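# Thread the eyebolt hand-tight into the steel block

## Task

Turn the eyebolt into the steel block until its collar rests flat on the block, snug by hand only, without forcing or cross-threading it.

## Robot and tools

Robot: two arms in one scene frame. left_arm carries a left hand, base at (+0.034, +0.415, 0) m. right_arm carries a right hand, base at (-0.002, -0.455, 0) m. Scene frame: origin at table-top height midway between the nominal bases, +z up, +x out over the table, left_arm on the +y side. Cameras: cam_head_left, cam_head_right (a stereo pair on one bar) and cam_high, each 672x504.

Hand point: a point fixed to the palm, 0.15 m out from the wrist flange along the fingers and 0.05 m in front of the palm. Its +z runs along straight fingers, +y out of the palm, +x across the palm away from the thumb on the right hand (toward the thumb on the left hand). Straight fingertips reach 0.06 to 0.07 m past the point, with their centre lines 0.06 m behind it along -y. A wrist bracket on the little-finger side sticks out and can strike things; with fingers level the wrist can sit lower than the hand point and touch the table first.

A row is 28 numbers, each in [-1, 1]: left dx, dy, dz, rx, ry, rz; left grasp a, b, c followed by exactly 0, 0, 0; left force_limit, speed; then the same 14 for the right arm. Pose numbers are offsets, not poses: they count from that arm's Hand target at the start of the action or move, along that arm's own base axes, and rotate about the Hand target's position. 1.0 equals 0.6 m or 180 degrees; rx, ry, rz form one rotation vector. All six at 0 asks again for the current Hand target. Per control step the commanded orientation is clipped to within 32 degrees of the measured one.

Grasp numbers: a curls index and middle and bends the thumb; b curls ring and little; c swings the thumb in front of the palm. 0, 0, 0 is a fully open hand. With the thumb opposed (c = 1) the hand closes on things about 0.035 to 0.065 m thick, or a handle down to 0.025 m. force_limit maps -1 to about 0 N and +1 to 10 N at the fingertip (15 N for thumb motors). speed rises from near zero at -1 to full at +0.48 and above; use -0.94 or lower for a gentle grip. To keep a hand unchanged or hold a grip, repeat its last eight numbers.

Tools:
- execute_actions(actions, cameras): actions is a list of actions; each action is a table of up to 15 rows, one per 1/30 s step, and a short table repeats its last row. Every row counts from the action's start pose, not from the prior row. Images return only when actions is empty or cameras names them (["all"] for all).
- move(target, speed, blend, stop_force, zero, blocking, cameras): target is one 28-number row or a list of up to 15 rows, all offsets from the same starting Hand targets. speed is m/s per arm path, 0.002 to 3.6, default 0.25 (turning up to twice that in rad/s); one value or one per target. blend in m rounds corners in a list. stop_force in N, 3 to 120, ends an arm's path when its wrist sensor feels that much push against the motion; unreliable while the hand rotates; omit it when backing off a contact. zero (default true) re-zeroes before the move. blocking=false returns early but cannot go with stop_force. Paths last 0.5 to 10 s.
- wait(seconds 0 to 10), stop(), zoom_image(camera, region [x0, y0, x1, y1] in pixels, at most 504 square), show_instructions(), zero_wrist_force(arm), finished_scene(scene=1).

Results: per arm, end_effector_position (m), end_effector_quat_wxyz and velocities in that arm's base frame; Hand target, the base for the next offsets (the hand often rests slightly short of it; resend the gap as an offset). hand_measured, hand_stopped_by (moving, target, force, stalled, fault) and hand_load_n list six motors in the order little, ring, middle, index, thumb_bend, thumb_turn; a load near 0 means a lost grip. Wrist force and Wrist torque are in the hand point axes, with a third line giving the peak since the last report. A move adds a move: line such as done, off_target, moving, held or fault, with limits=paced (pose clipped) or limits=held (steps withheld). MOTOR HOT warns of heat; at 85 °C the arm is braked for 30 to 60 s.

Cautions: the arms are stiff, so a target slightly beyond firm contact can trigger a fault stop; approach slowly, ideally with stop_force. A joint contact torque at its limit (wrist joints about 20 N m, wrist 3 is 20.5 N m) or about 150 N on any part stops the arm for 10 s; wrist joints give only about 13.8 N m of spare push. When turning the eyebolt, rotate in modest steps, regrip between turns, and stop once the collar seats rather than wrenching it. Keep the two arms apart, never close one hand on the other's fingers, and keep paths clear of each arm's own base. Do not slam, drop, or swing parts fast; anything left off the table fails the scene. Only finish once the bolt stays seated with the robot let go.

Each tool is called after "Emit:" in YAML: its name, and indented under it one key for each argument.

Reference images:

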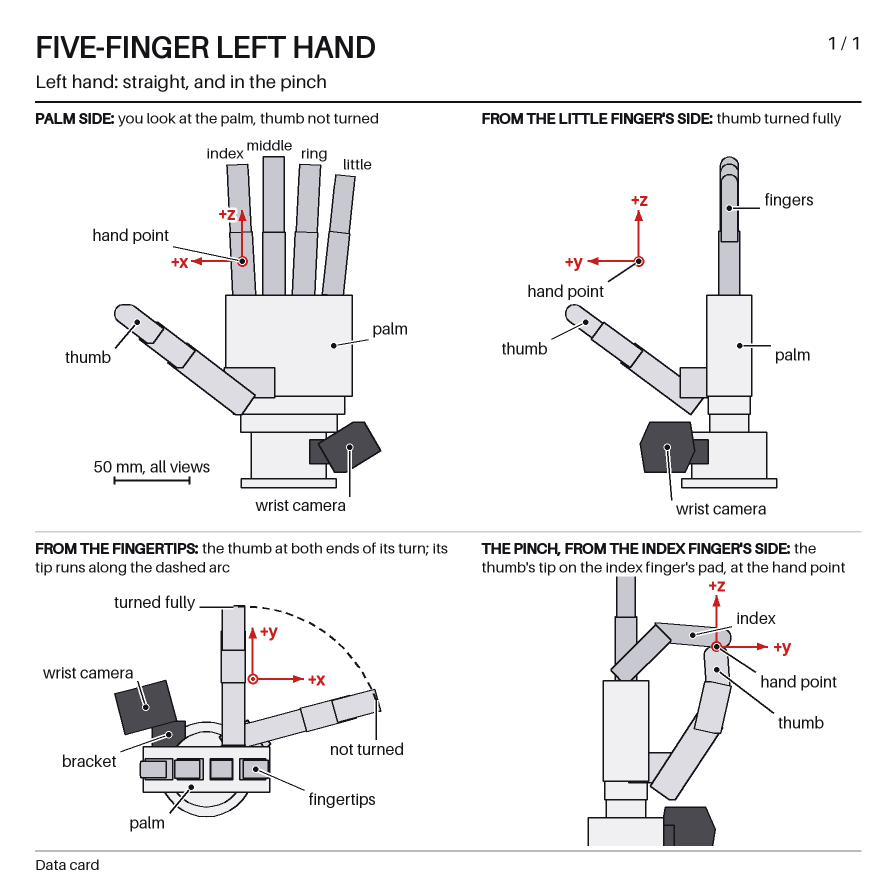

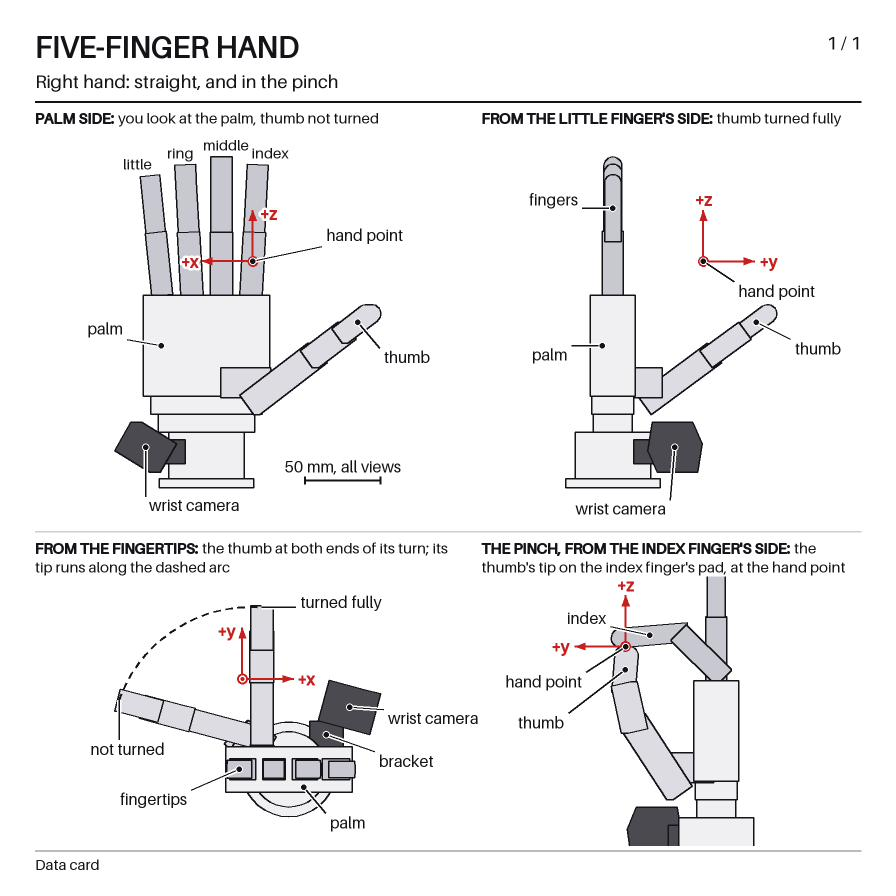

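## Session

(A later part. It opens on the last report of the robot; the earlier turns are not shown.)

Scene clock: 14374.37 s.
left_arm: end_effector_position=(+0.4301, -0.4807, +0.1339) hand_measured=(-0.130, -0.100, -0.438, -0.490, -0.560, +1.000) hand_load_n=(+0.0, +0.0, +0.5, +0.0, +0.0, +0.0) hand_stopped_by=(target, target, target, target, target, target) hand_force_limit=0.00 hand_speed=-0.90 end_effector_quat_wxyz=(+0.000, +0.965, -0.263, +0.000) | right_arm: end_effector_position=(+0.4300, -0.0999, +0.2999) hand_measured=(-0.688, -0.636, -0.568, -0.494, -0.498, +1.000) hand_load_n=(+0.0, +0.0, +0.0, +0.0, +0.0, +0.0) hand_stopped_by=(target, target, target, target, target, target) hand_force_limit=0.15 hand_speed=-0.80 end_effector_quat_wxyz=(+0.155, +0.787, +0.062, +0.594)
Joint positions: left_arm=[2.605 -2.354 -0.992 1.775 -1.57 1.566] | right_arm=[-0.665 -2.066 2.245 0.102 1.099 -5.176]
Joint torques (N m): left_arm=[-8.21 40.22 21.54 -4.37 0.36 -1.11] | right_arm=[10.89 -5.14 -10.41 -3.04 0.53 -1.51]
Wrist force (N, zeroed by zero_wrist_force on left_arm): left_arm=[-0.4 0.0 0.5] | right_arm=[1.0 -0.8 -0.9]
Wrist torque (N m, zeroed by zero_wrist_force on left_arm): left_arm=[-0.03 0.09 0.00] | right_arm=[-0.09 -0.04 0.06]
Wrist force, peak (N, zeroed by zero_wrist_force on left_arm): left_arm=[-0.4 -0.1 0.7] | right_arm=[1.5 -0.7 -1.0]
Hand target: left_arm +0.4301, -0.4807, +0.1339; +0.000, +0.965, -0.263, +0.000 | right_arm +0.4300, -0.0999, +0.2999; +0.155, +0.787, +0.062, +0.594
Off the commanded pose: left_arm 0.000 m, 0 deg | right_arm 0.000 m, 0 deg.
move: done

Emit:
move:
  target: [0.0035,-0.0035,0,0,0,0,0.3,0.45,1,0,0,0,0.0,-0.9,0,0,0,0,0,0,0.27,0.17,1,0,0,0,0.15,-0.8]
  speed: 0.01
  cameras: ["all"]

Emit:
zoom_image:
  camera: "cam_high"
  region: [333, 218, 357, 242]

Scene clock: 14386.17 s.
left_arm: end_effector_position=(+0.4323, -0.4828, +0.1339) hand_measured=(-0.130, -0.100, -0.438, -0.490, -0.560, +1.000) hand_load_n=(+0.0, +0.0, +0.5, +0.0, +0.0, +0.0) hand_stopped_by=(target, target, target, target, target, target) hand_force_limit=0.00 hand_speed=-0.90 end_effector_quat_wxyz=(+0.000, +0.965, -0.263, +0.000) | right_arm: end_effector_position=(+0.4300, -0.0999, +0.2999) hand_measured=(-0.688, -0.636, -0.568, -0.494, -0.498, +1.000) hand_load_n=(+0.0, +0.0, +0.0, +0.0, +0.0, +0.0) hand_stopped_by=(target, target, target, target, target, target) hand_force_limit=0.15 hand_speed=-0.80 end_effector_quat_wxyz=(+0.155, +0.787, +0.062, +0.594)
Joint positions: left_arm=[2.604 -2.363 -0.976 1.768 -1.57 1.565] | right_arm=[-0.665 -2.066 2.245 0.102 1.099 -5.176]
Joint torques (N m): left_arm=[-6.63 45.35 10.84 -3.53 0.3 -0.86] | right_arm=[9.71 -4.61 -9.96 -2.99 0.5 -1.56]
Wrist force (N, zeroed by zero_wrist_force on left_arm): left_arm=[-0.4 -0.2 -0.5] | right_arm=[1.5 -0.7 -0.8]
Wrist torque (N m, zeroed by zero_wrist_force on left_arm): left_arm=[-0.01 0.04 0.01] | right_arm=[-0.07 -0.11 0.09]
Wrist force, peak (N, zeroed by zero_wrist_force on left_arm): left_arm=[-0.3 -0.4 0.7] | right_arm=[1.4 -0.7 -0.9]
Hand target: left_arm +0.4322, -0.4828, +0.1339; +0.000, +0.965, -0.263, +0.000 | right_arm +0.4300, -0.0999, +0.2999; +0.155, +0.787, +0.062, +0.594
Off the commanded pose: left_arm 0.000 m, 0 deg | right_arm 0.000 m, 0 deg.
move: done

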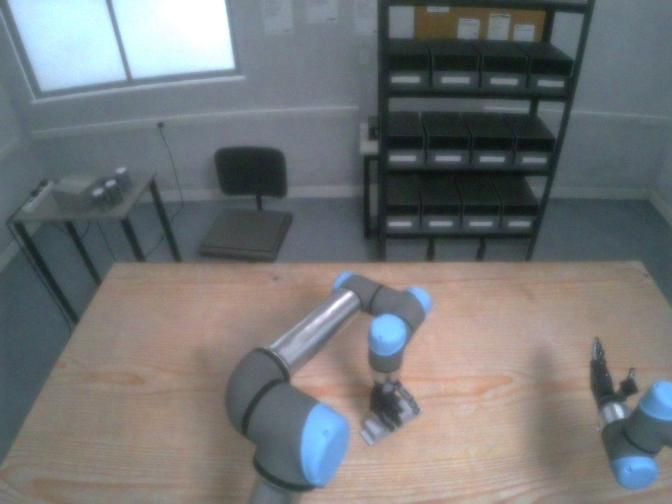

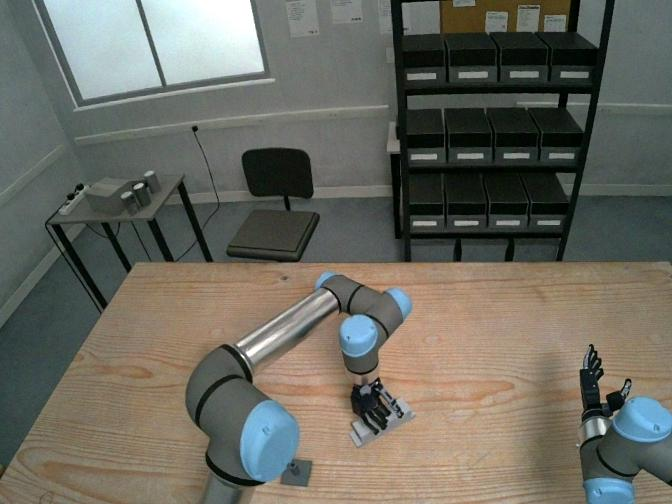

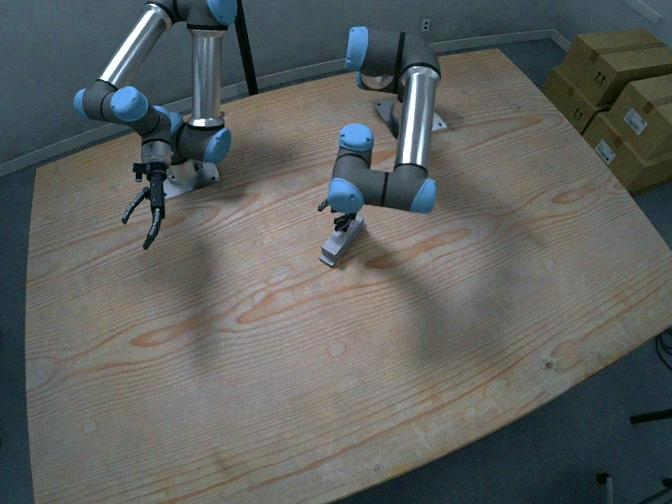

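Scaled by 21.000 from the camera's 672x504 image, which has a finer 960x720 frame.

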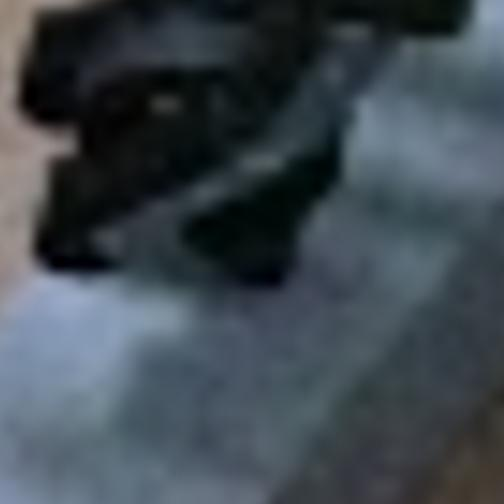

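Emit:
move:
  target: [-0.0060,0.0060,0,0,0,0,0.3,0.45,1,0,0,0,0.0,-0.9,0,0,0,0,0,0,0.27,0.17,1,0,0,0,0.15,-0.8]
  speed: 0.01

Emit:
move:
  target: [0,0,-0.01,0,0,0,0.3,0.45,1,0,0,0,0.0,-0.9,0,0,0,0,0,0,0.27,0.17,1,0,0,0,0.15,-0.8]
  speed: 0.003
  stop_force: 3
  cameras: ["all"]

Emit:
zoom_image:
  camera: "cam_high"
  region: [333, 218, 357, 242]

Scene clock: 14445.73 s.
left_arm: end_effector_position=(+0.4286, -0.4791, +0.1339) hand_measured=(-0.130, -0.100, -0.438, -0.490, -0.560, +1.000) hand_load_n=(+0.0, +0.0, +0.5, +0.0, +0.0, +0.0) hand_stopped_by=(target, target, target, target, target, target) hand_force_limit=0.00 hand_speed=-0.90 end_effector_quat_wxyz=(+0.000, +0.965, -0.263, +0.000) | right_arm: end_effector_position=(+0.4300, -0.0999, +0.2999) hand_measured=(-0.688, -0.636, -0.568, -0.494, -0.498, +1.000) hand_load_n=(+0.0, +0.0, +0.0, +0.0, +0.0, +0.0) hand_stopped_by=(target, target, target, target, target, target) hand_force_limit=0.15 hand_speed=-0.80 end_effector_quat_wxyz=(+0.155, +0.787, +0.062, +0.594)
Joint positions: left_arm=[2.606 -2.348 -1.003 1.78 -1.57 1.567] | right_arm=[-0.665 -2.066 2.245 0.102 1.099 -5.176]
Joint torques (N m): left_arm=[7.35 36.99 30.22 -1.73 -0.39 1.97] | right_arm=[9.76 -5.11 -10.41 -3.11 0.45 -1.51]
Wrist force (N, zeroed by zero_wrist_force on left_arm): left_arm=[-0.4 -0.1 0.6] | right_arm=[1.2 -0.7 -1.0]
Wrist torque (N m, zeroed by zero_wrist_force on left_arm): left_arm=[-0.06 0.08 0.01] | right_arm=[-0.05 -0.07 0.08]
Wrist force, peak (N, zeroed by zero_wrist_force on left_arm): left_arm=[-0.3 0.0 -1.8] | right_arm=[1.5 -0.8 -1.0]
Hand target: left_arm +0.4286, -0.4792, +0.1339; +0.000, +0.965, -0.263, +0.000 | right_arm +0.4300, -0.0999, +0.2999; +0.155, +0.787, +0.062, +0.594
Off the commanded pose: left_arm 0.000 m, 0 deg | right_arm 0.000 m, 0 deg.
move: done

Scene clock: 14447.03 s.
left_arm: end_effector_position=(+0.4286, -0.4792, +0.1317) hand_measured=(-0.130, -0.100, -0.438, -0.490, -0.560, +1.000) hand_load_n=(+0.5, +0.0, -0.5, -1.0, +0.0, +0.0) hand_stopped_by=(target, target, target, target, target, target) hand_force_limit=0.00 hand_speed=-0.90 end_effector_quat_wxyz=(+0.000, +0.965, -0.263, +0.000) | right_arm: end_effector_position=(+0.4300, -0.0999, +0.2999) hand_measured=(-0.688, -0.636, -0.568, -0.494, -0.498, +1.000) hand_load_n=(+0.0, +0.0, +0.0, +0.0, -0.5, +0.0) hand_stopped_by=(target, target, target, target, target, target) hand_force_limit=0.15 hand_speed=-0.80 end_effector_quat_wxyz=(+0.155, +0.787, +0.062, +0.594)
Joint positions: left_arm=[2.606 -2.349 -1.006 1.784 -1.57 1.567] | right_arm=[-0.665 -2.066 2.245 0.102 1.099 -5.176]
Joint torques (N m): left_arm=[3.52 41.23 25.33 -5.06 -0.79 2.05] | right_arm=[10.76 -4.88 -10.36 -3.12 0.6 -1.46]
Wrist force (N, zeroed by zero_wrist_force on left_arm): left_arm=[0.0 0.5 -3.4] | right_arm=[1.1 -0.6 -0.8]
Wrist torque (N m, zeroed by zero_wrist_force on left_arm): left_arm=[0.14 0.01 0.03] | right_arm=[-0.06 -0.06 0.07]
Wrist force, peak (N, zeroed by zero_wrist_force on left_arm): left_arm=[-0.2 0.4 -3.8] | right_arm=[1.3 -0.9 -0.9]
Hand target: left_arm +0.4286, -0.4792, +0.1317; +0.000, +0.965, -0.263, +0.000 (not the last commanded pose) | right_arm +0.4300, -0.0999, +0.2999; +0.155, +0.787, +0.062, +0.594
Off the commanded pose: left_arm 0.004 m, 0 deg | right_arm 0.000 m, 0 deg.
move: contact (left_arm)

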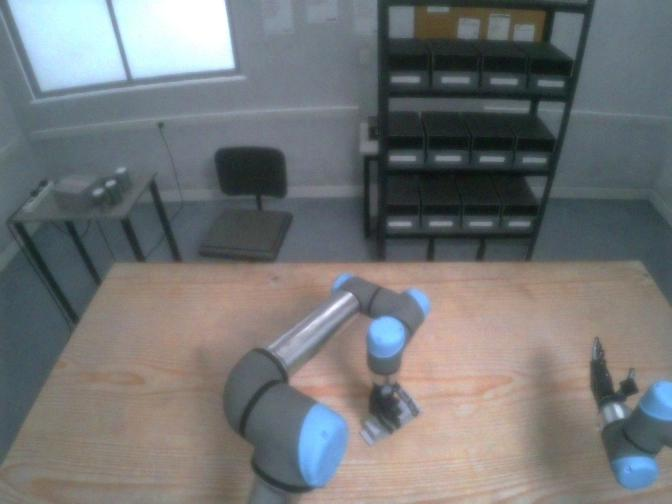

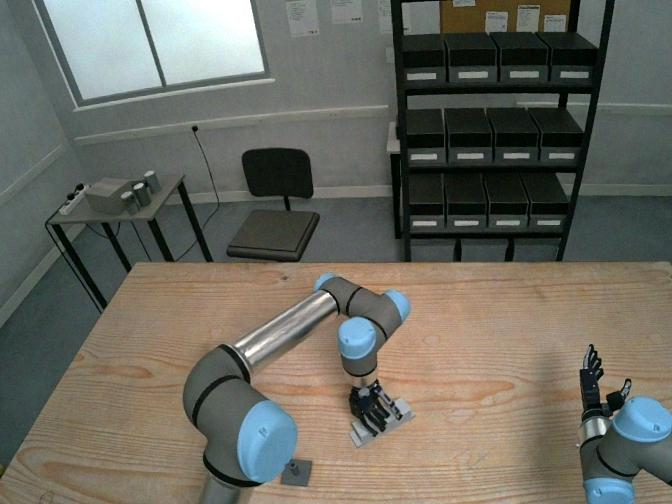

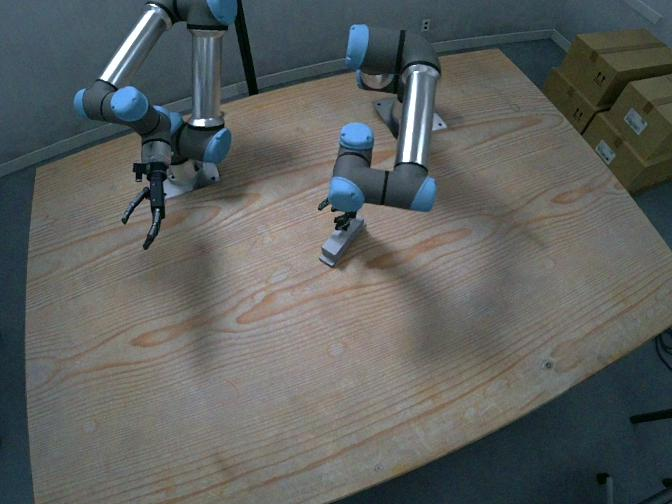

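Scaled by 21.000 from the camera's 672x504 image, which has a finer 960x720 frame.

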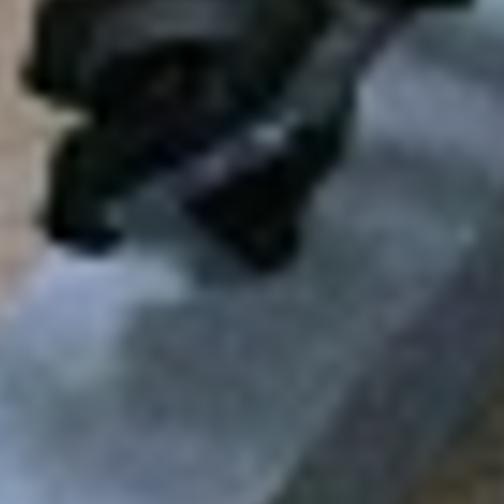

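Emit:
move:
  target: [-0.0232,0.0125,-0.0003,0,0,-0.1111,0.3,0.45,1,0,0,0,0.0,-0.9,0,0,0,0,0,0,0.27,0.17,1,0,0,0,0.15,-0.8]
  speed: 0.03

Emit:
move:
  target: [0,0,-0.01,0,0,0,0.3,0.45,1,0,0,0,0.0,-0.9,0,0,0,0,0,0,0.27,0.17,1,0,0,0,0.15,-0.8]
  speed: 0.003
  stop_force: 3.5
  zero: false

Scene clock: 14472.60 s.
left_arm: end_effector_position=(+0.4147, -0.4717, +0.1316) hand_measured=(-0.130, -0.100, -0.438, -0.490, -0.560, +1.000) hand_load_n=(+0.0, +0.0, +0.0, -1.0, +0.0, +0.0) hand_stopped_by=(target, target, target, target, target, target) hand_force_limit=0.00 hand_speed=-0.90 end_effector_quat_wxyz=(+0.000, +0.905, -0.426, +0.000) end_effector_velocity=(+0.001, +0.000, -0.001) end_effector_angular_velocity=(+0.000, +0.001, +0.007) | right_arm: end_effector_position=(+0.4300, -0.0999, +0.2999) hand_measured=(-0.688, -0.636, -0.568, -0.494, -0.498, +1.000) hand_load_n=(+0.0, +0.0, +0.0, +0.0, +0.0, +0.0) hand_stopped_by=(target, target, target, target, target, target) hand_force_limit=0.15 hand_speed=-0.80 end_effector_quat_wxyz=(+0.155, +0.787, +0.062, +0.594)
Joint positions: left_arm=[2.617 -2.364 -0.98 1.773 -1.571 1.927] | right_arm=[-0.665 -2.066 2.245 0.102 1.099 -5.176]
Joint velocities: left_arm=[0.001 -0.001 -0.001 0 0.001 -0.007] | right_arm=[within noise]
Joint torques (N m): left_arm=[8.78 30.84 27.09 -4.5 -1.15 -1.09] | right_arm=[10.15 -5.42 -10.46 -3.1 0.45 -1.6]
Wrist force (N, zeroed by zero_wrist_force on left_arm): left_arm=[-0.2 0.0 -3.8] | right_arm=[1.4 -0.9 -0.7]
Wrist torque (N m, zeroed by zero_wrist_force on left_arm): left_arm=[0.13 -0.06 0.00] | right_arm=[-0.11 -0.09 0.08]
Wrist force, peak (N, zeroed by zero_wrist_force on left_arm): left_arm=[-0.1 0.2 -4.6] | right_arm=[1.4 -1.0 -0.8]
Hand target: left_arm +0.4147, -0.4717, +0.1316; +0.000, +0.905, -0.426, +0.000 | right_arm +0.4300, -0.0999, +0.2999; +0.155, +0.787, +0.062, +0.594
Off the commanded pose: left_arm 0.000 m, 0 deg | right_arm 0.000 m, 0 deg.
move: done

Scene clock: 14473.13 s.
left_arm: end_effector_position=(+0.4147, -0.4717, +0.1316) hand_measured=(-0.130, -0.100, -0.438, -0.490, -0.560, +1.000) hand_load_n=(+0.0, +0.0, -0.5, -0.5, +0.0, +0.0) hand_stopped_by=(target, target, target, target, target, target) hand_force_limit=0.00 hand_speed=-0.90 end_effector_quat_wxyz=(+0.000, +0.905, -0.426, +0.000) | right_arm: end_effector_position=(+0.4300, -0.0999, +0.2999) hand_measured=(-0.688, -0.636, -0.568, -0.494, -0.498, +1.000) hand_load_n=(+0.0, +0.0, +0.0, +0.0, +0.0, +0.0) hand_stopped_by=(target, target, target, target, target, target) hand_force_limit=0.15 hand_speed=-0.80 end_effector_quat_wxyz=(+0.155, +0.787, +0.062, +0.594)
Joint positions: left_arm=[2.617 -2.364 -0.98 1.773 -1.571 1.927] | right_arm=[-0.665 -2.066 2.245 0.102 1.099 -5.176]
Joint torques (N m): left_arm=[10.18 30.85 27.54 -4.17 -1.14 1.37] | right_arm=[9.76 -5.08 -10.64 -3.07 0.62 -1.38]
Wrist force (N, zeroed by zero_wrist_force on left_arm): left_arm=[-0.2 -0.4 -3.6] | right_arm=[1.2 -0.8 -0.8]
Wrist torque (N m, zeroed by zero_wrist_force on left_arm): left_arm=[0.07 -0.06 0.02] | right_arm=[-0.09 -0.06 0.07]
Wrist force, peak (N, zeroed by zero_wrist_force on left_arm): left_arm=[-0.4 -0.3 -3.9] | right_arm=[1.3 -0.8 -0.8]
Hand target: left_arm +0.4147, -0.4717, +0.1316; +0.000, +0.905, -0.426, +0.000 (not the last commanded pose) | right_arm +0.4300, -0.0999, +0.2999; +0.155, +0.787, +0.062, +0.594
Off the commanded pose: left_arm 0.006 m, 0 deg | right_arm 0.000 m, 0 deg.
move: contact (left_arm)

Emit:
move:
  target: [-0.0175,0.0197,-0.0002,0,0,-0.1111,0.3,0.45,1,0,0,0,0.0,-0.9,0,0,0,0,0,0,0.27,0.17,1,0,0,0,0.15,-0.8]
  speed: 0.03

Emit:
move:
  target: [0,0,-0.01,0,0,0,0.3,0.45,1,0,0,0,0.0,-0.9,0,0,0,0,0,0,0.27,0.17,1,0,0,0,0.15,-0.8]
  speed: 0.003
  stop_force: 3.5
  zero: false

Scene clock: 14491.47 s.
left_arm: end_effector_position=(+0.4042, -0.4598, +0.1314) hand_measured=(-0.130, -0.100, -0.438, -0.490, -0.560, +1.000) hand_load_n=(+0.0, +0.0, +0.5, -1.0, +0.0, +0.0) hand_stopped_by=(target, target, target, target, target, target) hand_force_limit=0.00 hand_speed=-0.90 end_effector_quat_wxyz=(+0.000, +0.817, -0.577, +0.000) end_effector_velocity=(+0.000, +0.000, +0.000) end_effector_angular_velocity=(+0.000, +0.002, +0.007) | right_arm: end_effector_position=(+0.4300, -0.0999, +0.2999) hand_measured=(-0.688, -0.636, -0.568, -0.494, -0.498, +1.000) hand_load_n=(+0.0, +0.0, +0.0, +0.0, +0.0, +0.5) hand_stopped_by=(target, target, target, target, target, target) hand_force_limit=0.15 hand_speed=-0.80 end_effector_quat_wxyz=(+0.155, +0.787, +0.062, +0.594)
Joint positions: left_arm=[2.623 -2.386 -0.942 1.756 -1.571 2.283] | right_arm=[-0.665 -2.066 2.245 0.102 1.099 -5.176]
Joint velocities: left_arm=[0.001 0 -0.001 0 0.001 -0.006] | right_arm=[within noise]
Joint torques (N m): left_arm=[6.6 33.34 26.4 -4.22 -1.35 -1.25] | right_arm=[10.11 -5.52 -10.47 -3.14 0.62 -1.43]
Wrist force (N, zeroed by zero_wrist_force on left_arm): left_arm=[-1.0 -0.3 -4.1] | right_arm=[1.1 -0.6 -0.9]
Wrist torque (N m, zeroed by zero_wrist_force on left_arm): left_arm=[0.14 -0.07 -0.03] | right_arm=[-0.05 -0.04 0.07]
Wrist force, peak (N, zeroed by zero_wrist_force on left_arm): left_arm=[-1.5 0.5 -4.9] | right_arm=[1.4 -1.0 -0.8]
Hand target: left_arm +0.4042, -0.4598, +0.1314; +0.000, +0.817, -0.577, +0.000 | right_arm +0.4300, -0.0999, +0.2999; +0.155, +0.787, +0.062, +0.594
Off the commanded pose: left_arm 0.000 m, 0 deg | right_arm 0.000 m, 0 deg.
move: done

Scene clock: 14492.00 s.
left_arm: end_effector_position=(+0.4042, -0.4598, +0.1314) hand_measured=(-0.130, -0.100, -0.438, -0.490, -0.560, +1.000) hand_load_n=(+0.0, +0.0, +0.5, -1.0, +0.0, +0.0) hand_stopped_by=(target, target, target, target, target, target) hand_force_limit=0.00 hand_speed=-0.90 end_effector_quat_wxyz=(+0.000, +0.817, -0.577, +0.000) | right_arm: end_effector_position=(+0.4300, -0.0999, +0.2999) hand_measured=(-0.688, -0.636, -0.568, -0.494, -0.498, +1.000) hand_load_n=(+0.0, +0.0, +0.0, +0.0, +0.0, +0.0) hand_stopped_by=(target, target, target, target, target, target) hand_force_limit=0.15 hand_speed=-0.80 end_effector_quat_wxyz=(+0.155, +0.787, +0.062, +0.594)
Joint positions: left_arm=[2.623 -2.386 -0.942 1.756 -1.571 2.282] | right_arm=[-0.665 -2.066 2.245 0.102 1.099 -5.176]
Joint torques (N m): left_arm=[6.51 33.53 26.48 -3.86 -1.13 1.34] | right_arm=[10.04 -4.5 -9.86 -3.16 0.49 -1.67]
Wrist force (N, zeroed by zero_wrist_force on left_arm): left_arm=[-1.5 -0.2 -3.7] | right_arm=[1.2 -0.8 -0.7]
Wrist torque (N m, zeroed by zero_wrist_force on left_arm): left_arm=[0.14 0.02 -0.06] | right_arm=[-0.09 -0.06 0.07]
Wrist force, peak (N, zeroed by zero_wrist_force on left_arm): left_arm=[-1.3 -0.2 -4.1] | right_arm=[1.2 -0.8 -1.0]
Hand target: left_arm +0.4042, -0.4598, +0.1314; +0.000, +0.817, -0.577, +0.000 (not the last commanded pose) | right_arm +0.4300, -0.0999, +0.2999; +0.155, +0.787, +0.062, +0.594
Off the commanded pose: left_arm 0.006 m, 0 deg | right_arm 0.000 m, 0 deg.
move: contact (left_arm)

Emit:
move:
  target: [-0.01075,0.027,-0.0002,0,0,-0.1111,0.3,0.45,1,0,0,0,0.0,-0.9,0,0,0,0,0,0,0.27,0.17,1,0,0,0,0.15,-0.8]
  speed: 0.03
  cameras: ["all"]

Emit:
zoom_image:
  camera: "cam_high"
  region: [333, 218, 357, 242]

Emit:
zoom_image:
  camera: "cam_head_right"
  region: [354, 394, 394, 434]

Scene clock: 14509.57 s.
left_arm: end_effector_position=(+0.3978, -0.4436, +0.1313) hand_measured=(-0.130, -0.100, -0.438, -0.490, -0.560, +1.000) hand_load_n=(+0.0, +0.0, +0.0, -1.0, +0.0, +0.0) hand_stopped_by=(target, target, target, target, target, target) hand_force_limit=0.00 hand_speed=-0.90 end_effector_quat_wxyz=(+0.000, +0.704, -0.710, +0.000) end_effector_velocity=(+0.001, +0.000, +0.000) end_effector_angular_velocity=(+0.001, +0.000, +0.007) | right_arm: end_effector_position=(+0.4300, -0.0999, +0.2999) hand_measured=(-0.688, -0.636, -0.568, -0.494, -0.498, +1.000) hand_load_n=(+0.0, +0.0, +0.0, +0.0, +0.0, +0.0) hand_stopped_by=(target, target, target, target, target, target) hand_force_limit=0.15 hand_speed=-0.80 end_effector_quat_wxyz=(+0.155, +0.787, +0.062, +0.594)
Joint positions: left_arm=[2.625 -2.408 -0.902 1.739 -1.571 2.634] | right_arm=[-0.665 -2.066 2.245 0.102 1.099 -5.176]
Joint velocities: left_arm=[0.001 -0.001 0 0 -0.001 -0.007] | right_arm=[within noise]
Joint torques (N m): left_arm=[-6.63 32.81 26.15 -4.32 -1.01 -1.31] | right_arm=[10.15 -5.13 -10.12 -3.05 0.46 -1.47]
Wrist force (N, zeroed by zero_wrist_force on left_arm): left_arm=[0.0 0.0 -3.6] | right_arm=[1.0 -0.8 -0.6]
Wrist torque (N m, zeroed by zero_wrist_force on left_arm): left_arm=[0.11 0.02 0.01] | right_arm=[-0.09 -0.04 0.06]
Wrist force, peak (N, zeroed by zero_wrist_force on left_arm): left_arm=[-1.0 1.1 -5.1] | right_arm=[1.5 -0.7 -0.9]
Hand target: left_arm +0.3978, -0.4436, +0.1313; +0.000, +0.704, -0.710, +0.000 | right_arm +0.4300, -0.0999, +0.2999; +0.155, +0.787, +0.062, +0.594
Off the commanded pose: left_arm 0.000 m, 0 deg | right_arm 0.000 m, 0 deg.
move: done

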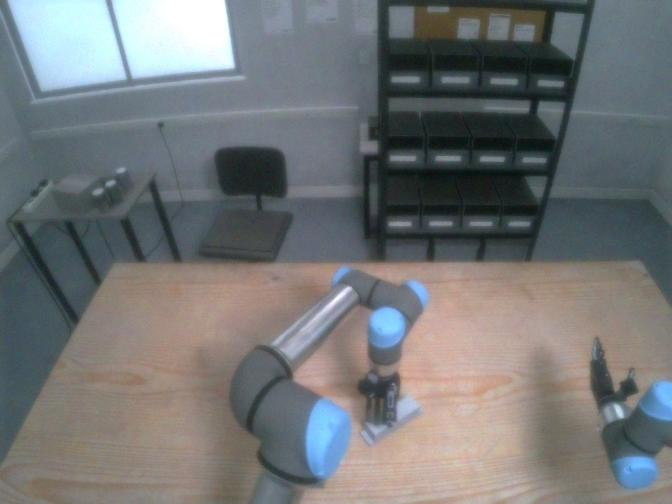

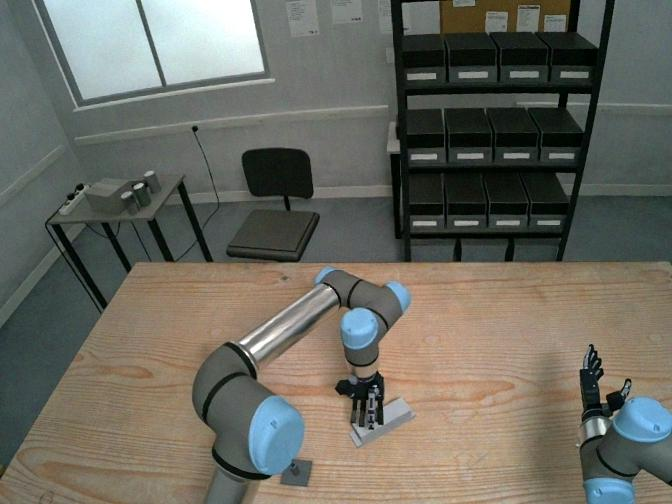

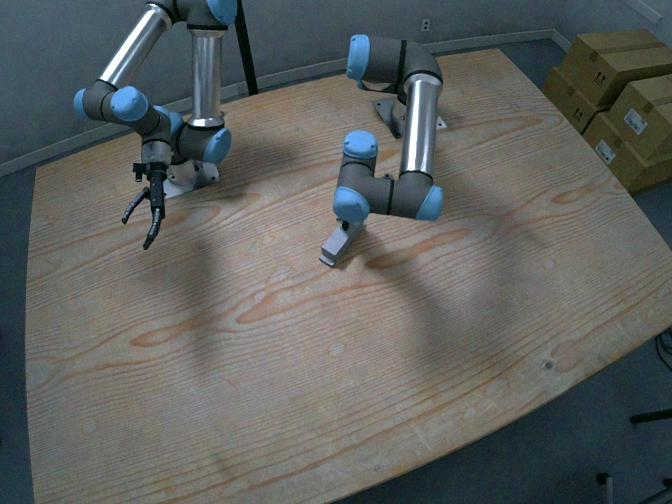

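Scaled by 21.000 from the camera's 672x504 image, which has a finer 960x720 frame.

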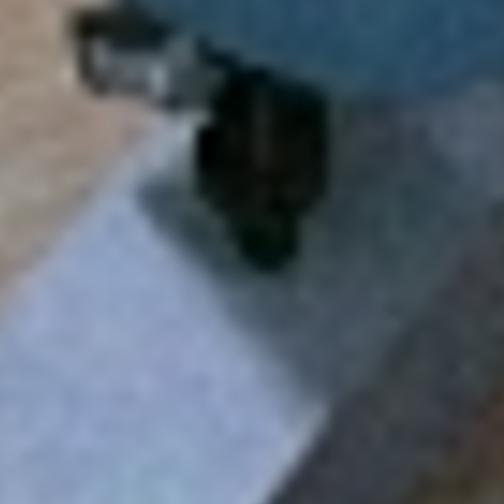

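Scaled by 12.600 from the camera's 672x504 image, which has a finer 960x720 frame.

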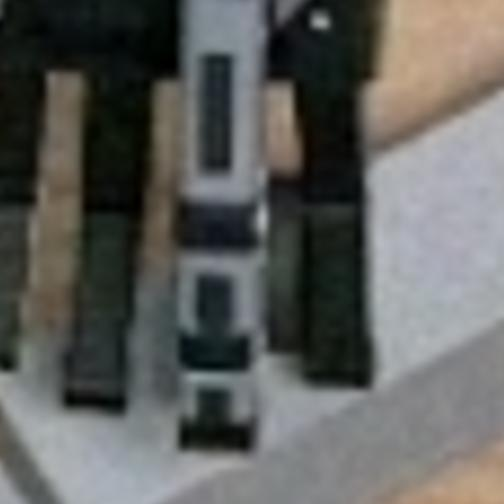

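Emit:
move:
  target: [-0.0003,0.0275,-0.0002,0,0,-0.1111,0.3,0.45,1,0,0,0,0.0,-0.9,0,0,0,0,0,0,0.27,0.17,1,0,0,0,0.15,-0.8]
  speed: 0.03
  cameras: ["cam_high"]

Emit:
zoom_image:
  camera: "cam_high"
  region: [333, 218, 357, 242]

Scene clock: 14539.10 s.
left_arm: end_effector_position=(+0.3976, -0.4271, +0.1312) hand_measured=(-0.130, -0.100, -0.438, -0.490, -0.560, +1.000) hand_load_n=(+0.5, +0.0, +0.0, -1.0, +0.0, +0.0) hand_stopped_by=(target, target, target, target, target, target) hand_force_limit=0.00 hand_speed=-0.90 end_effector_quat_wxyz=(+0.000, -0.570, +0.822, +0.000) end_effector_velocity=(-0.001, -0.001, +0.001) end_effector_angular_velocity=(-0.001, +0.001, +0.007) | right_arm: end_effector_position=(+0.4300, -0.0999, +0.2999) hand_measured=(-0.688, -0.636, -0.568, -0.494, -0.498, +1.000) hand_load_n=(+0.0, +0.0, +0.0, +0.0, +0.0, +0.5) hand_stopped_by=(target, target, target, target, target, target) hand_force_limit=0.15 hand_speed=-0.80 end_effector_quat_wxyz=(+0.155, +0.787, +0.062, +0.594)
Joint positions: left_arm=[2.622 -2.435 -0.852 1.716 -1.571 2.98] | right_arm=[-0.665 -2.066 2.245 0.102 1.099 -5.176]
Joint velocities: left_arm=[0 0.002 -0.002 0 0.001 -0.007] | right_arm=[within noise]
Joint torques (N m): left_arm=[-7.24 35.52 26.09 -4.36 -1.3 -1.01] | right_arm=[10.08 -5.44 -9.98 -3.09 0.55 -1.58]
Wrist force (N, zeroed by zero_wrist_force on left_arm): left_arm=[-0.2 0.0 -3.5] | right_arm=[1.1 -0.7 -0.7]
Wrist torque (N m, zeroed by zero_wrist_force on left_arm): left_arm=[0.08 0.08 0.04] | right_arm=[-0.07 -0.06 0.07]
Wrist force, peak (N, zeroed by zero_wrist_force on left_arm): left_arm=[-0.5 0.2 -4.8] | right_arm=[1.6 -0.9 -0.8]
Hand target: left_arm +0.3976, -0.4271, +0.1312; +0.000, -0.570, +0.822, +0.000 | right_arm +0.4300, -0.0999, +0.2999; +0.155, +0.787, +0.062, +0.594
Off the commanded pose: left_arm 0.000 m, 0 deg | right_arm 0.000 m, 0 deg.
move: done
Images, in order (width x height): cam_high 672x504.

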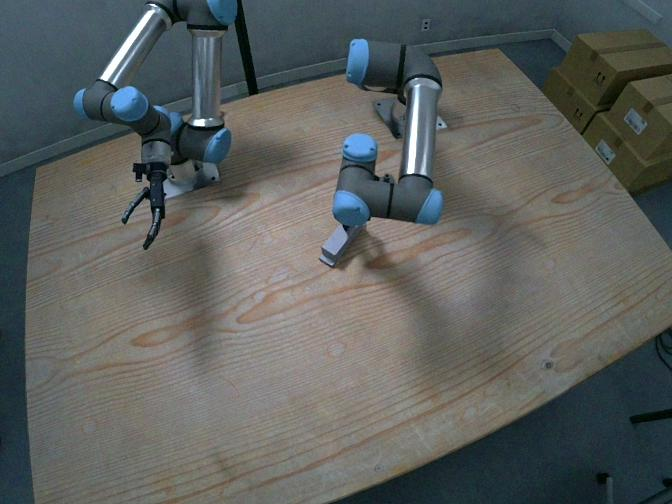

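Scaled by 21.000 from the camera's 672x504 image, which has a finer 960x720 frame.

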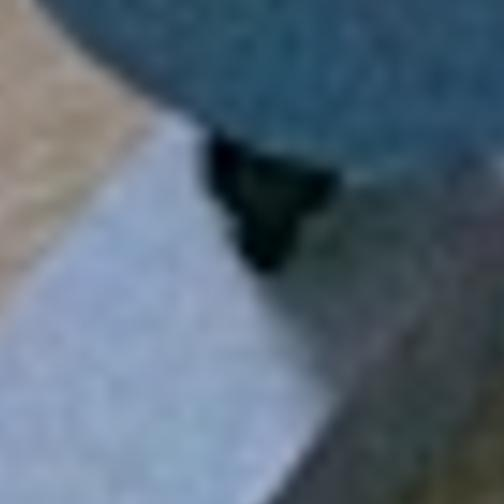

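Emit:
move:
  target: [0.0087,0.0257,-0.0002,0,0,-0.1111,0.3,0.45,1,0,0,0,0.0,-0.9,0,0,0,0,0,0,0.27,0.17,1,0,0,0,0.15,-0.8]
  speed: 0.03
  cameras: ["cam_high"]

Emit:
zoom_image:
  camera: "cam_high"
  region: [333, 218, 357, 242]

Scene clock: 14554.07 s.
left_arm: end_effector_position=(+0.4028, -0.4117, +0.1311) hand_measured=(-0.130, -0.100, -0.438, -0.490, -0.560, +1.000) hand_load_n=(+0.0, +0.0, -0.5, +2.0, +0.0, +0.0) hand_stopped_by=(target, target, target, target, target, target) hand_force_limit=0.00 hand_speed=-0.90 end_effector_quat_wxyz=(+0.000, -0.419, +0.908, +0.000) end_effector_velocity=(+0.000, -0.001, +0.000) end_effector_angular_velocity=(+0.000, -0.001, +0.006) | right_arm: end_effector_position=(+0.4300, -0.0999, +0.2999) hand_measured=(-0.688, -0.636, -0.568, -0.494, -0.498, +1.000) hand_load_n=(+0.0, +0.0, +0.0, +0.0, +0.0, +0.0) hand_stopped_by=(target, target, target, target, target, target) hand_force_limit=0.15 hand_speed=-0.80 end_effector_quat_wxyz=(+0.155, +0.787, +0.062, +0.594)
Joint positions: left_arm=[2.614 -2.462 -0.803 1.694 -1.571 3.321] | right_arm=[-0.665 -2.066 2.245 0.102 1.099 -5.176]
Joint velocities: left_arm=[-0.001 0.001 0 0 0 -0.007] | right_arm=[within noise]
Joint torques (N m): left_arm=[-5.65 35.95 27.15 -4.51 -2.06 -1.28] | right_arm=[10.72 -5.26 -10.59 -3.02 0.6 -1.54]
Wrist force (N, zeroed by zero_wrist_force on left_arm): left_arm=[2.4 -1.3 -3.3] | right_arm=[1.2 -0.7 -0.9]
Wrist torque (N m, zeroed by zero_wrist_force on left_arm): left_arm=[0.15 0.16 0.15] | right_arm=[-0.06 -0.06 0.07]
Wrist force, peak (N, zeroed by zero_wrist_force on left_arm): left_arm=[2.7 -0.5 -4.2] | right_arm=[1.4 -0.9 -1.0]
Hand target: left_arm +0.4028, -0.4117, +0.1311; +0.000, -0.419, +0.908, +0.000 | right_arm +0.4300, -0.0999, +0.2999; +0.155, +0.787, +0.062, +0.594
Off the commanded pose: left_arm 0.000 m, 0 deg | right_arm 0.000 m, 0 deg.
move: done
Images, in order (width x height): cam_high 672x504.

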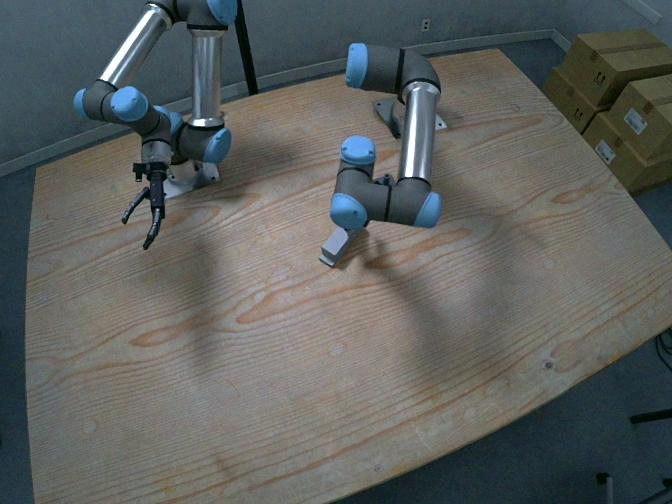

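Scaled by 21.000 from the camera's 672x504 image, which has a finer 960x720 frame.

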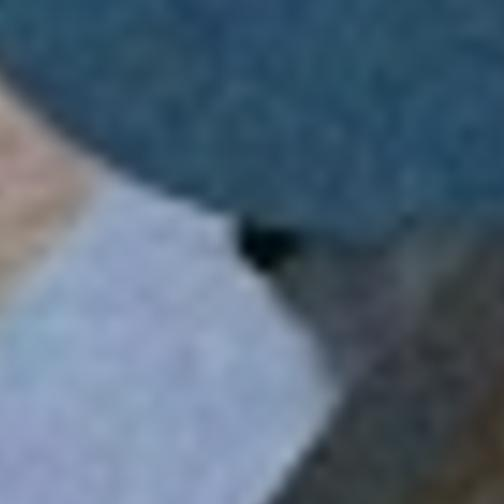

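Emit:
move:
  target: [-0.001,-0.0043,0,0,0,0,0.3,0.45,1,0,0,0,0.0,-0.9,0,0,0,0,0,0,0.27,0.17,1,0,0,0,0.15,-0.8]
  speed: 0.01

Scene clock: 14564.53 s.
left_arm: end_effector_position=(+0.4022, -0.4143, +0.1311) hand_measured=(-0.130, -0.100, -0.438, -0.490, -0.560, +1.000) hand_load_n=(+0.0, +0.0, -1.0, +0.0, +0.0, +0.0) hand_stopped_by=(target, target, target, target, target, target) hand_force_limit=0.00 hand_speed=-0.90 end_effector_quat_wxyz=(+0.000, -0.419, +0.908, +0.000) | right_arm: end_effector_position=(+0.4300, -0.0999, +0.2999) hand_measured=(-0.688, -0.636, -0.568, -0.494, -0.498, +1.000) hand_load_n=(+0.0, +0.0, +0.0, +0.0, +0.0, +0.0) hand_stopped_by=(target, target, target, target, target, target) hand_force_limit=0.15 hand_speed=-0.80 end_effector_quat_wxyz=(+0.155, +0.787, +0.062, +0.594)
Joint positions: left_arm=[2.61 -2.466 -0.795 1.69 -1.571 3.316] | right_arm=[-0.665 -2.066 2.245 0.102 1.099 -5.176]
Joint torques (N m): left_arm=[-4.91 37.1 22.87 -4.35 0.15 -0.13] | right_arm=[10.19 -4.97 -9.88 -3.11 0.72 -1.47]
Wrist force (N, zeroed by zero_wrist_force on left_arm): left_arm=[-0.4 0.1 -2.8] | right_arm=[1.0 -0.6 -0.7]
Wrist torque (N m, zeroed by zero_wrist_force on left_arm): left_arm=[0.06 -0.02 0.02] | right_arm=[-0.06 -0.04 0.07]
Wrist force, peak (N, zeroed by zero_wrist_force on left_arm): left_arm=[2.5 -1.4 -3.5] | right_arm=[1.4 -0.7 -0.9]
Hand target: left_arm +0.4022, -0.4143, +0.1311; +0.000, -0.419, +0.908, +0.000 | right_arm +0.4300, -0.0999, +0.2999; +0.155, +0.787, +0.062, +0.594
Off the commanded pose: left_arm 0.000 m, 0 deg | right_arm 0.000 m, 0 deg.
move: done

Emit:
move:
  target: [0.0163,0.0207,-0.0002,0,0,-0.1111,0.3,0.45,1,0,0,0,0.0,-0.9,0,0,0,0,0,0,0.27,0.17,1,0,0,0,0.15,-0.8]
  speed: 0.03

Scene clock: 14580.77 s.
left_arm: end_effector_position=(+0.4120, -0.4019, +0.1310) hand_measured=(-0.130, -0.100, -0.438, -0.490, -0.560, +1.000) hand_load_n=(+0.0, +0.0, -0.5, -0.5, +0.0, +0.0) hand_stopped_by=(target, target, target, target, target, target) hand_force_limit=0.00 hand_speed=-0.90 end_effector_quat_wxyz=(+0.000, -0.255, +0.967, +0.000) end_effector_velocity=(+0.000, +0.000, +0.000) end_effector_angular_velocity=(+0.000, +0.000, +0.007) | right_arm: end_effector_position=(+0.4300, -0.0999, +0.2999) hand_measured=(-0.688, -0.636, -0.568, -0.494, -0.498, +1.000) hand_load_n=(+0.0, +0.0, +0.0, +0.5, +0.0, +0.0) hand_stopped_by=(target, target, target, target, target, target) hand_force_limit=0.15 hand_speed=-0.80 end_effector_quat_wxyz=(+0.155, +0.787, +0.062, +0.594)
Joint positions: left_arm=[2.598 -2.489 -0.754 1.671 -1.571 3.653] | right_arm=[-0.665 -2.066 2.245 0.102 1.099 -5.176]
Joint velocities: left_arm=[0.001 0 -0.001 0 0 -0.006] | right_arm=[within noise]
Joint torques (N m): left_arm=[-7.81 33.03 28.78 -4.29 -1.6 -1.24] | right_arm=[9.86 -5 -10.58 -3.02 0.5 -1.44]
Wrist force (N, zeroed by zero_wrist_force on left_arm): left_arm=[0.1 -0.1 -5.2] | right_arm=[1.2 -0.6 -0.7]
Wrist torque (N m, zeroed by zero_wrist_force on left_arm): left_arm=[0.15 -0.06 0.02] | right_arm=[-0.06 -0.07 0.08]
Wrist force, peak (N, zeroed by zero_wrist_force on left_arm): left_arm=[0.1 -0.1 -6.1] | right_arm=[1.5 -0.6 -1.0]
Hand target: left_arm +0.4120, -0.4019, +0.1310; +0.000, -0.255, +0.967, +0.000 | right_arm +0.4300, -0.0999, +0.2999; +0.155, +0.787, +0.062, +0.594
Off the commanded pose: left_arm 0.000 m, 0 deg | right_arm 0.000 m, 0 deg.
move: done

Emit:
move:
  target: [0.0225,0.0138,0,0,0,-0.1111,0.3,0.45,1,0,0,0,0.0,-0.9,0,0,0,0,0,0,0.27,0.17,1,0,0,0,0.15,-0.8]
  speed: 0.03
  cameras: ["all"]

Emit:
zoom_image:
  camera: "cam_head_right"
  region: [358, 394, 390, 426]

Scene clock: 14602.43 s.
left_arm: end_effector_position=(+0.4255, -0.3936, +0.1310) hand_measured=(-0.130, -0.100, -0.438, -0.490, -0.560, +1.000) hand_load_n=(+0.0, +0.5, -0.5, +0.0, +0.0, +0.0) hand_stopped_by=(target, target, target, target, target, target) hand_force_limit=0.00 hand_speed=-0.90 end_effector_quat_wxyz=(+0.000, -0.083, +0.997, +0.000) end_effector_velocity=(-0.001, -0.001, +0.000) end_effector_angular_velocity=(+0.000, +0.001, +0.004) | right_arm: end_effector_position=(+0.4300, -0.0999, +0.2999) hand_measured=(-0.688, -0.636, -0.568, -0.494, -0.498, +1.000) hand_load_n=(+0.0, +0.0, +0.0, +0.0, +0.0, +0.0) hand_stopped_by=(target, target, target, target, target, target) hand_force_limit=0.15 hand_speed=-0.80 end_effector_quat_wxyz=(+0.155, +0.787, +0.062, +0.594)
Joint positions: left_arm=[2.584 -2.503 -0.726 1.659 -1.571 3.988] | right_arm=[-0.665 -2.066 2.245 0.102 1.099 -5.176]
Joint velocities: left_arm=[-0.001 -0.001 0 0 0 -0.005] | right_arm=[within noise]
Joint torques (N m): left_arm=[-8.62 33.43 29.81 -4.46 -1.57 -1.16] | right_arm=[9.9 -5.03 -9.97 -2.95 0.47 -1.46]
Wrist force (N, zeroed by zero_wrist_force on left_arm): left_arm=[-0.4 0.0 -4.6] | right_arm=[1.3 -0.8 -0.5]
Wrist torque (N m, zeroed by zero_wrist_force on left_arm): left_arm=[0.18 0.00 -0.02] | right_arm=[-0.10 -0.10 0.08]
Wrist force, peak (N, zeroed by zero_wrist_force on left_arm): left_arm=[-0.2 0.1 -5.9] | right_arm=[1.5 -0.7 -0.8]
Hand target: left_arm +0.4255, -0.3936, +0.1310; +0.000, -0.083, +0.997, +0.000 | right_arm +0.4300, -0.0999, +0.2999; +0.155, +0.787, +0.062, +0.594
Off the commanded pose: left_arm 0.000 m, 0 deg | right_arm 0.000 m, 0 deg.
move: done

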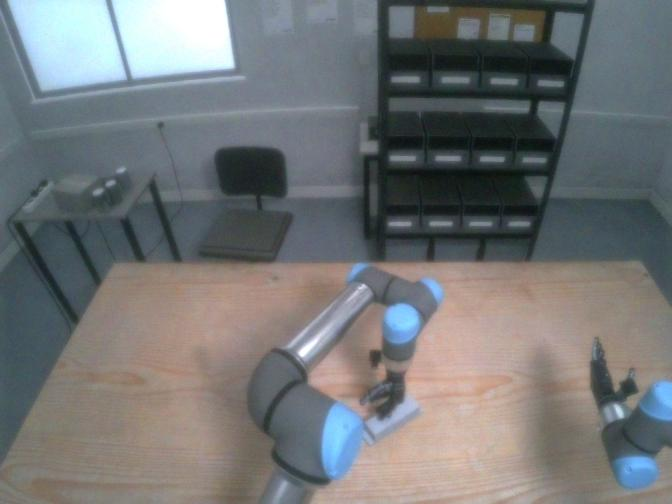

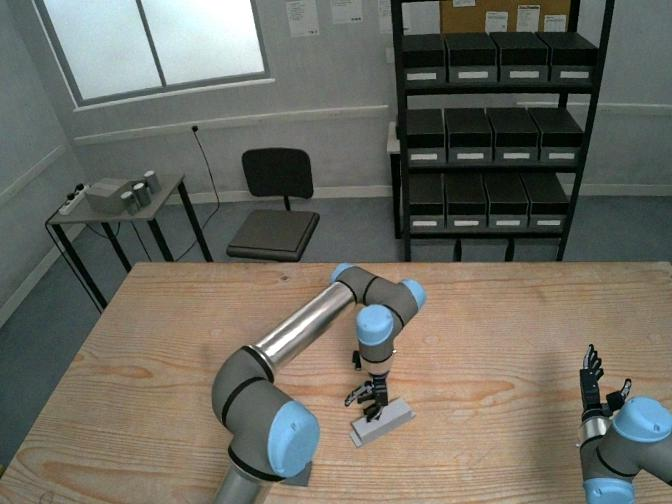

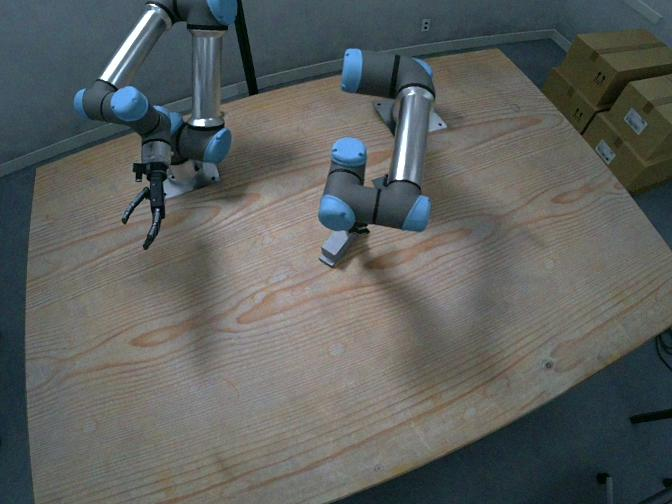

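Scaled by 15.750 from the camera's 672x504 image, which has a finer 960x720 frame.

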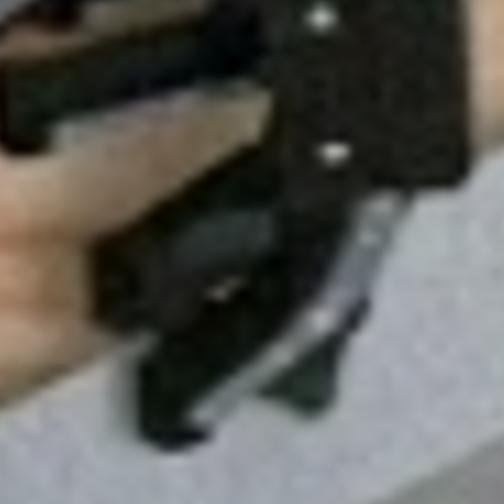

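Emit:
move:
  target: [0.02575,0.0053,0,0,0,-0.1111,0.3,0.45,1,0,0,0,0.0,-0.9,0,0,0,0,0,0,0.27,0.17,1,0,0,0,0.15,-0.8]
  speed: 0.03

Scene clock: 14628.00 s.
left_arm: end_effector_position=(+0.4409, -0.3904, +0.1310) hand_measured=(-0.130, -0.100, -0.438, -0.490, -0.560, +1.000) hand_load_n=(+0.0, +0.0, +0.0, -0.5, -0.5, +0.0) hand_stopped_by=(target, target, target, target, target, target) hand_force_limit=0.00 hand_speed=-0.90 end_effector_quat_wxyz=(+0.000, +0.091, +0.996, +0.000) end_effector_velocity=(+0.000, +0.000, -0.001) end_effector_angular_velocity=(+0.001, +0.001, +0.006) | right_arm: end_effector_position=(+0.4300, -0.0999, +0.2999) hand_measured=(-0.688, -0.636, -0.568, -0.494, -0.498, +1.000) hand_load_n=(+0.0, +0.0, +0.0, +0.0, +0.0, +0.0) hand_stopped_by=(target, target, target, target, target, target) hand_force_limit=0.15 hand_speed=-0.80 end_effector_quat_wxyz=(+0.155, +0.787, +0.062, +0.594)
Joint positions: left_arm=[2.569 -2.508 -0.718 1.655 -1.571 4.323] | right_arm=[-0.665 -2.066 2.245 0.102 1.099 -5.176]
Joint velocities: left_arm=[0.001 0 -0.001 0 0 -0.006] | right_arm=[within noise]
Joint torques (N m): left_arm=[-8.06 62.73 8.56 0.77 -1.46 -1.17] | right_arm=[10.28 -5.37 -10.05 -3.17 0.5 -1.52]
Wrist force (N, zeroed by zero_wrist_force on left_arm): left_arm=[-0.2 -0.1 -3.6] | right_arm=[1.2 -0.6 -0.6]
Wrist torque (N m, zeroed by zero_wrist_force on left_arm): left_arm=[0.15 -0.07 -0.02] | right_arm=[-0.07 -0.07 0.08]
Wrist force, peak (N, zeroed by zero_wrist_force on left_arm): left_arm=[-0.3 0.7 -6.5] | right_arm=[1.5 -1.0 -0.8]
Hand target: left_arm +0.4409, -0.3904, +0.1310; +0.000, +0.091, +0.996, +0.000 | right_arm +0.4300, -0.0999, +0.2999; +0.155, +0.787, +0.062, +0.594
Off the commanded pose: left_arm 0.000 m, 0 deg | right_arm 0.000 m, 0 deg.
move: done


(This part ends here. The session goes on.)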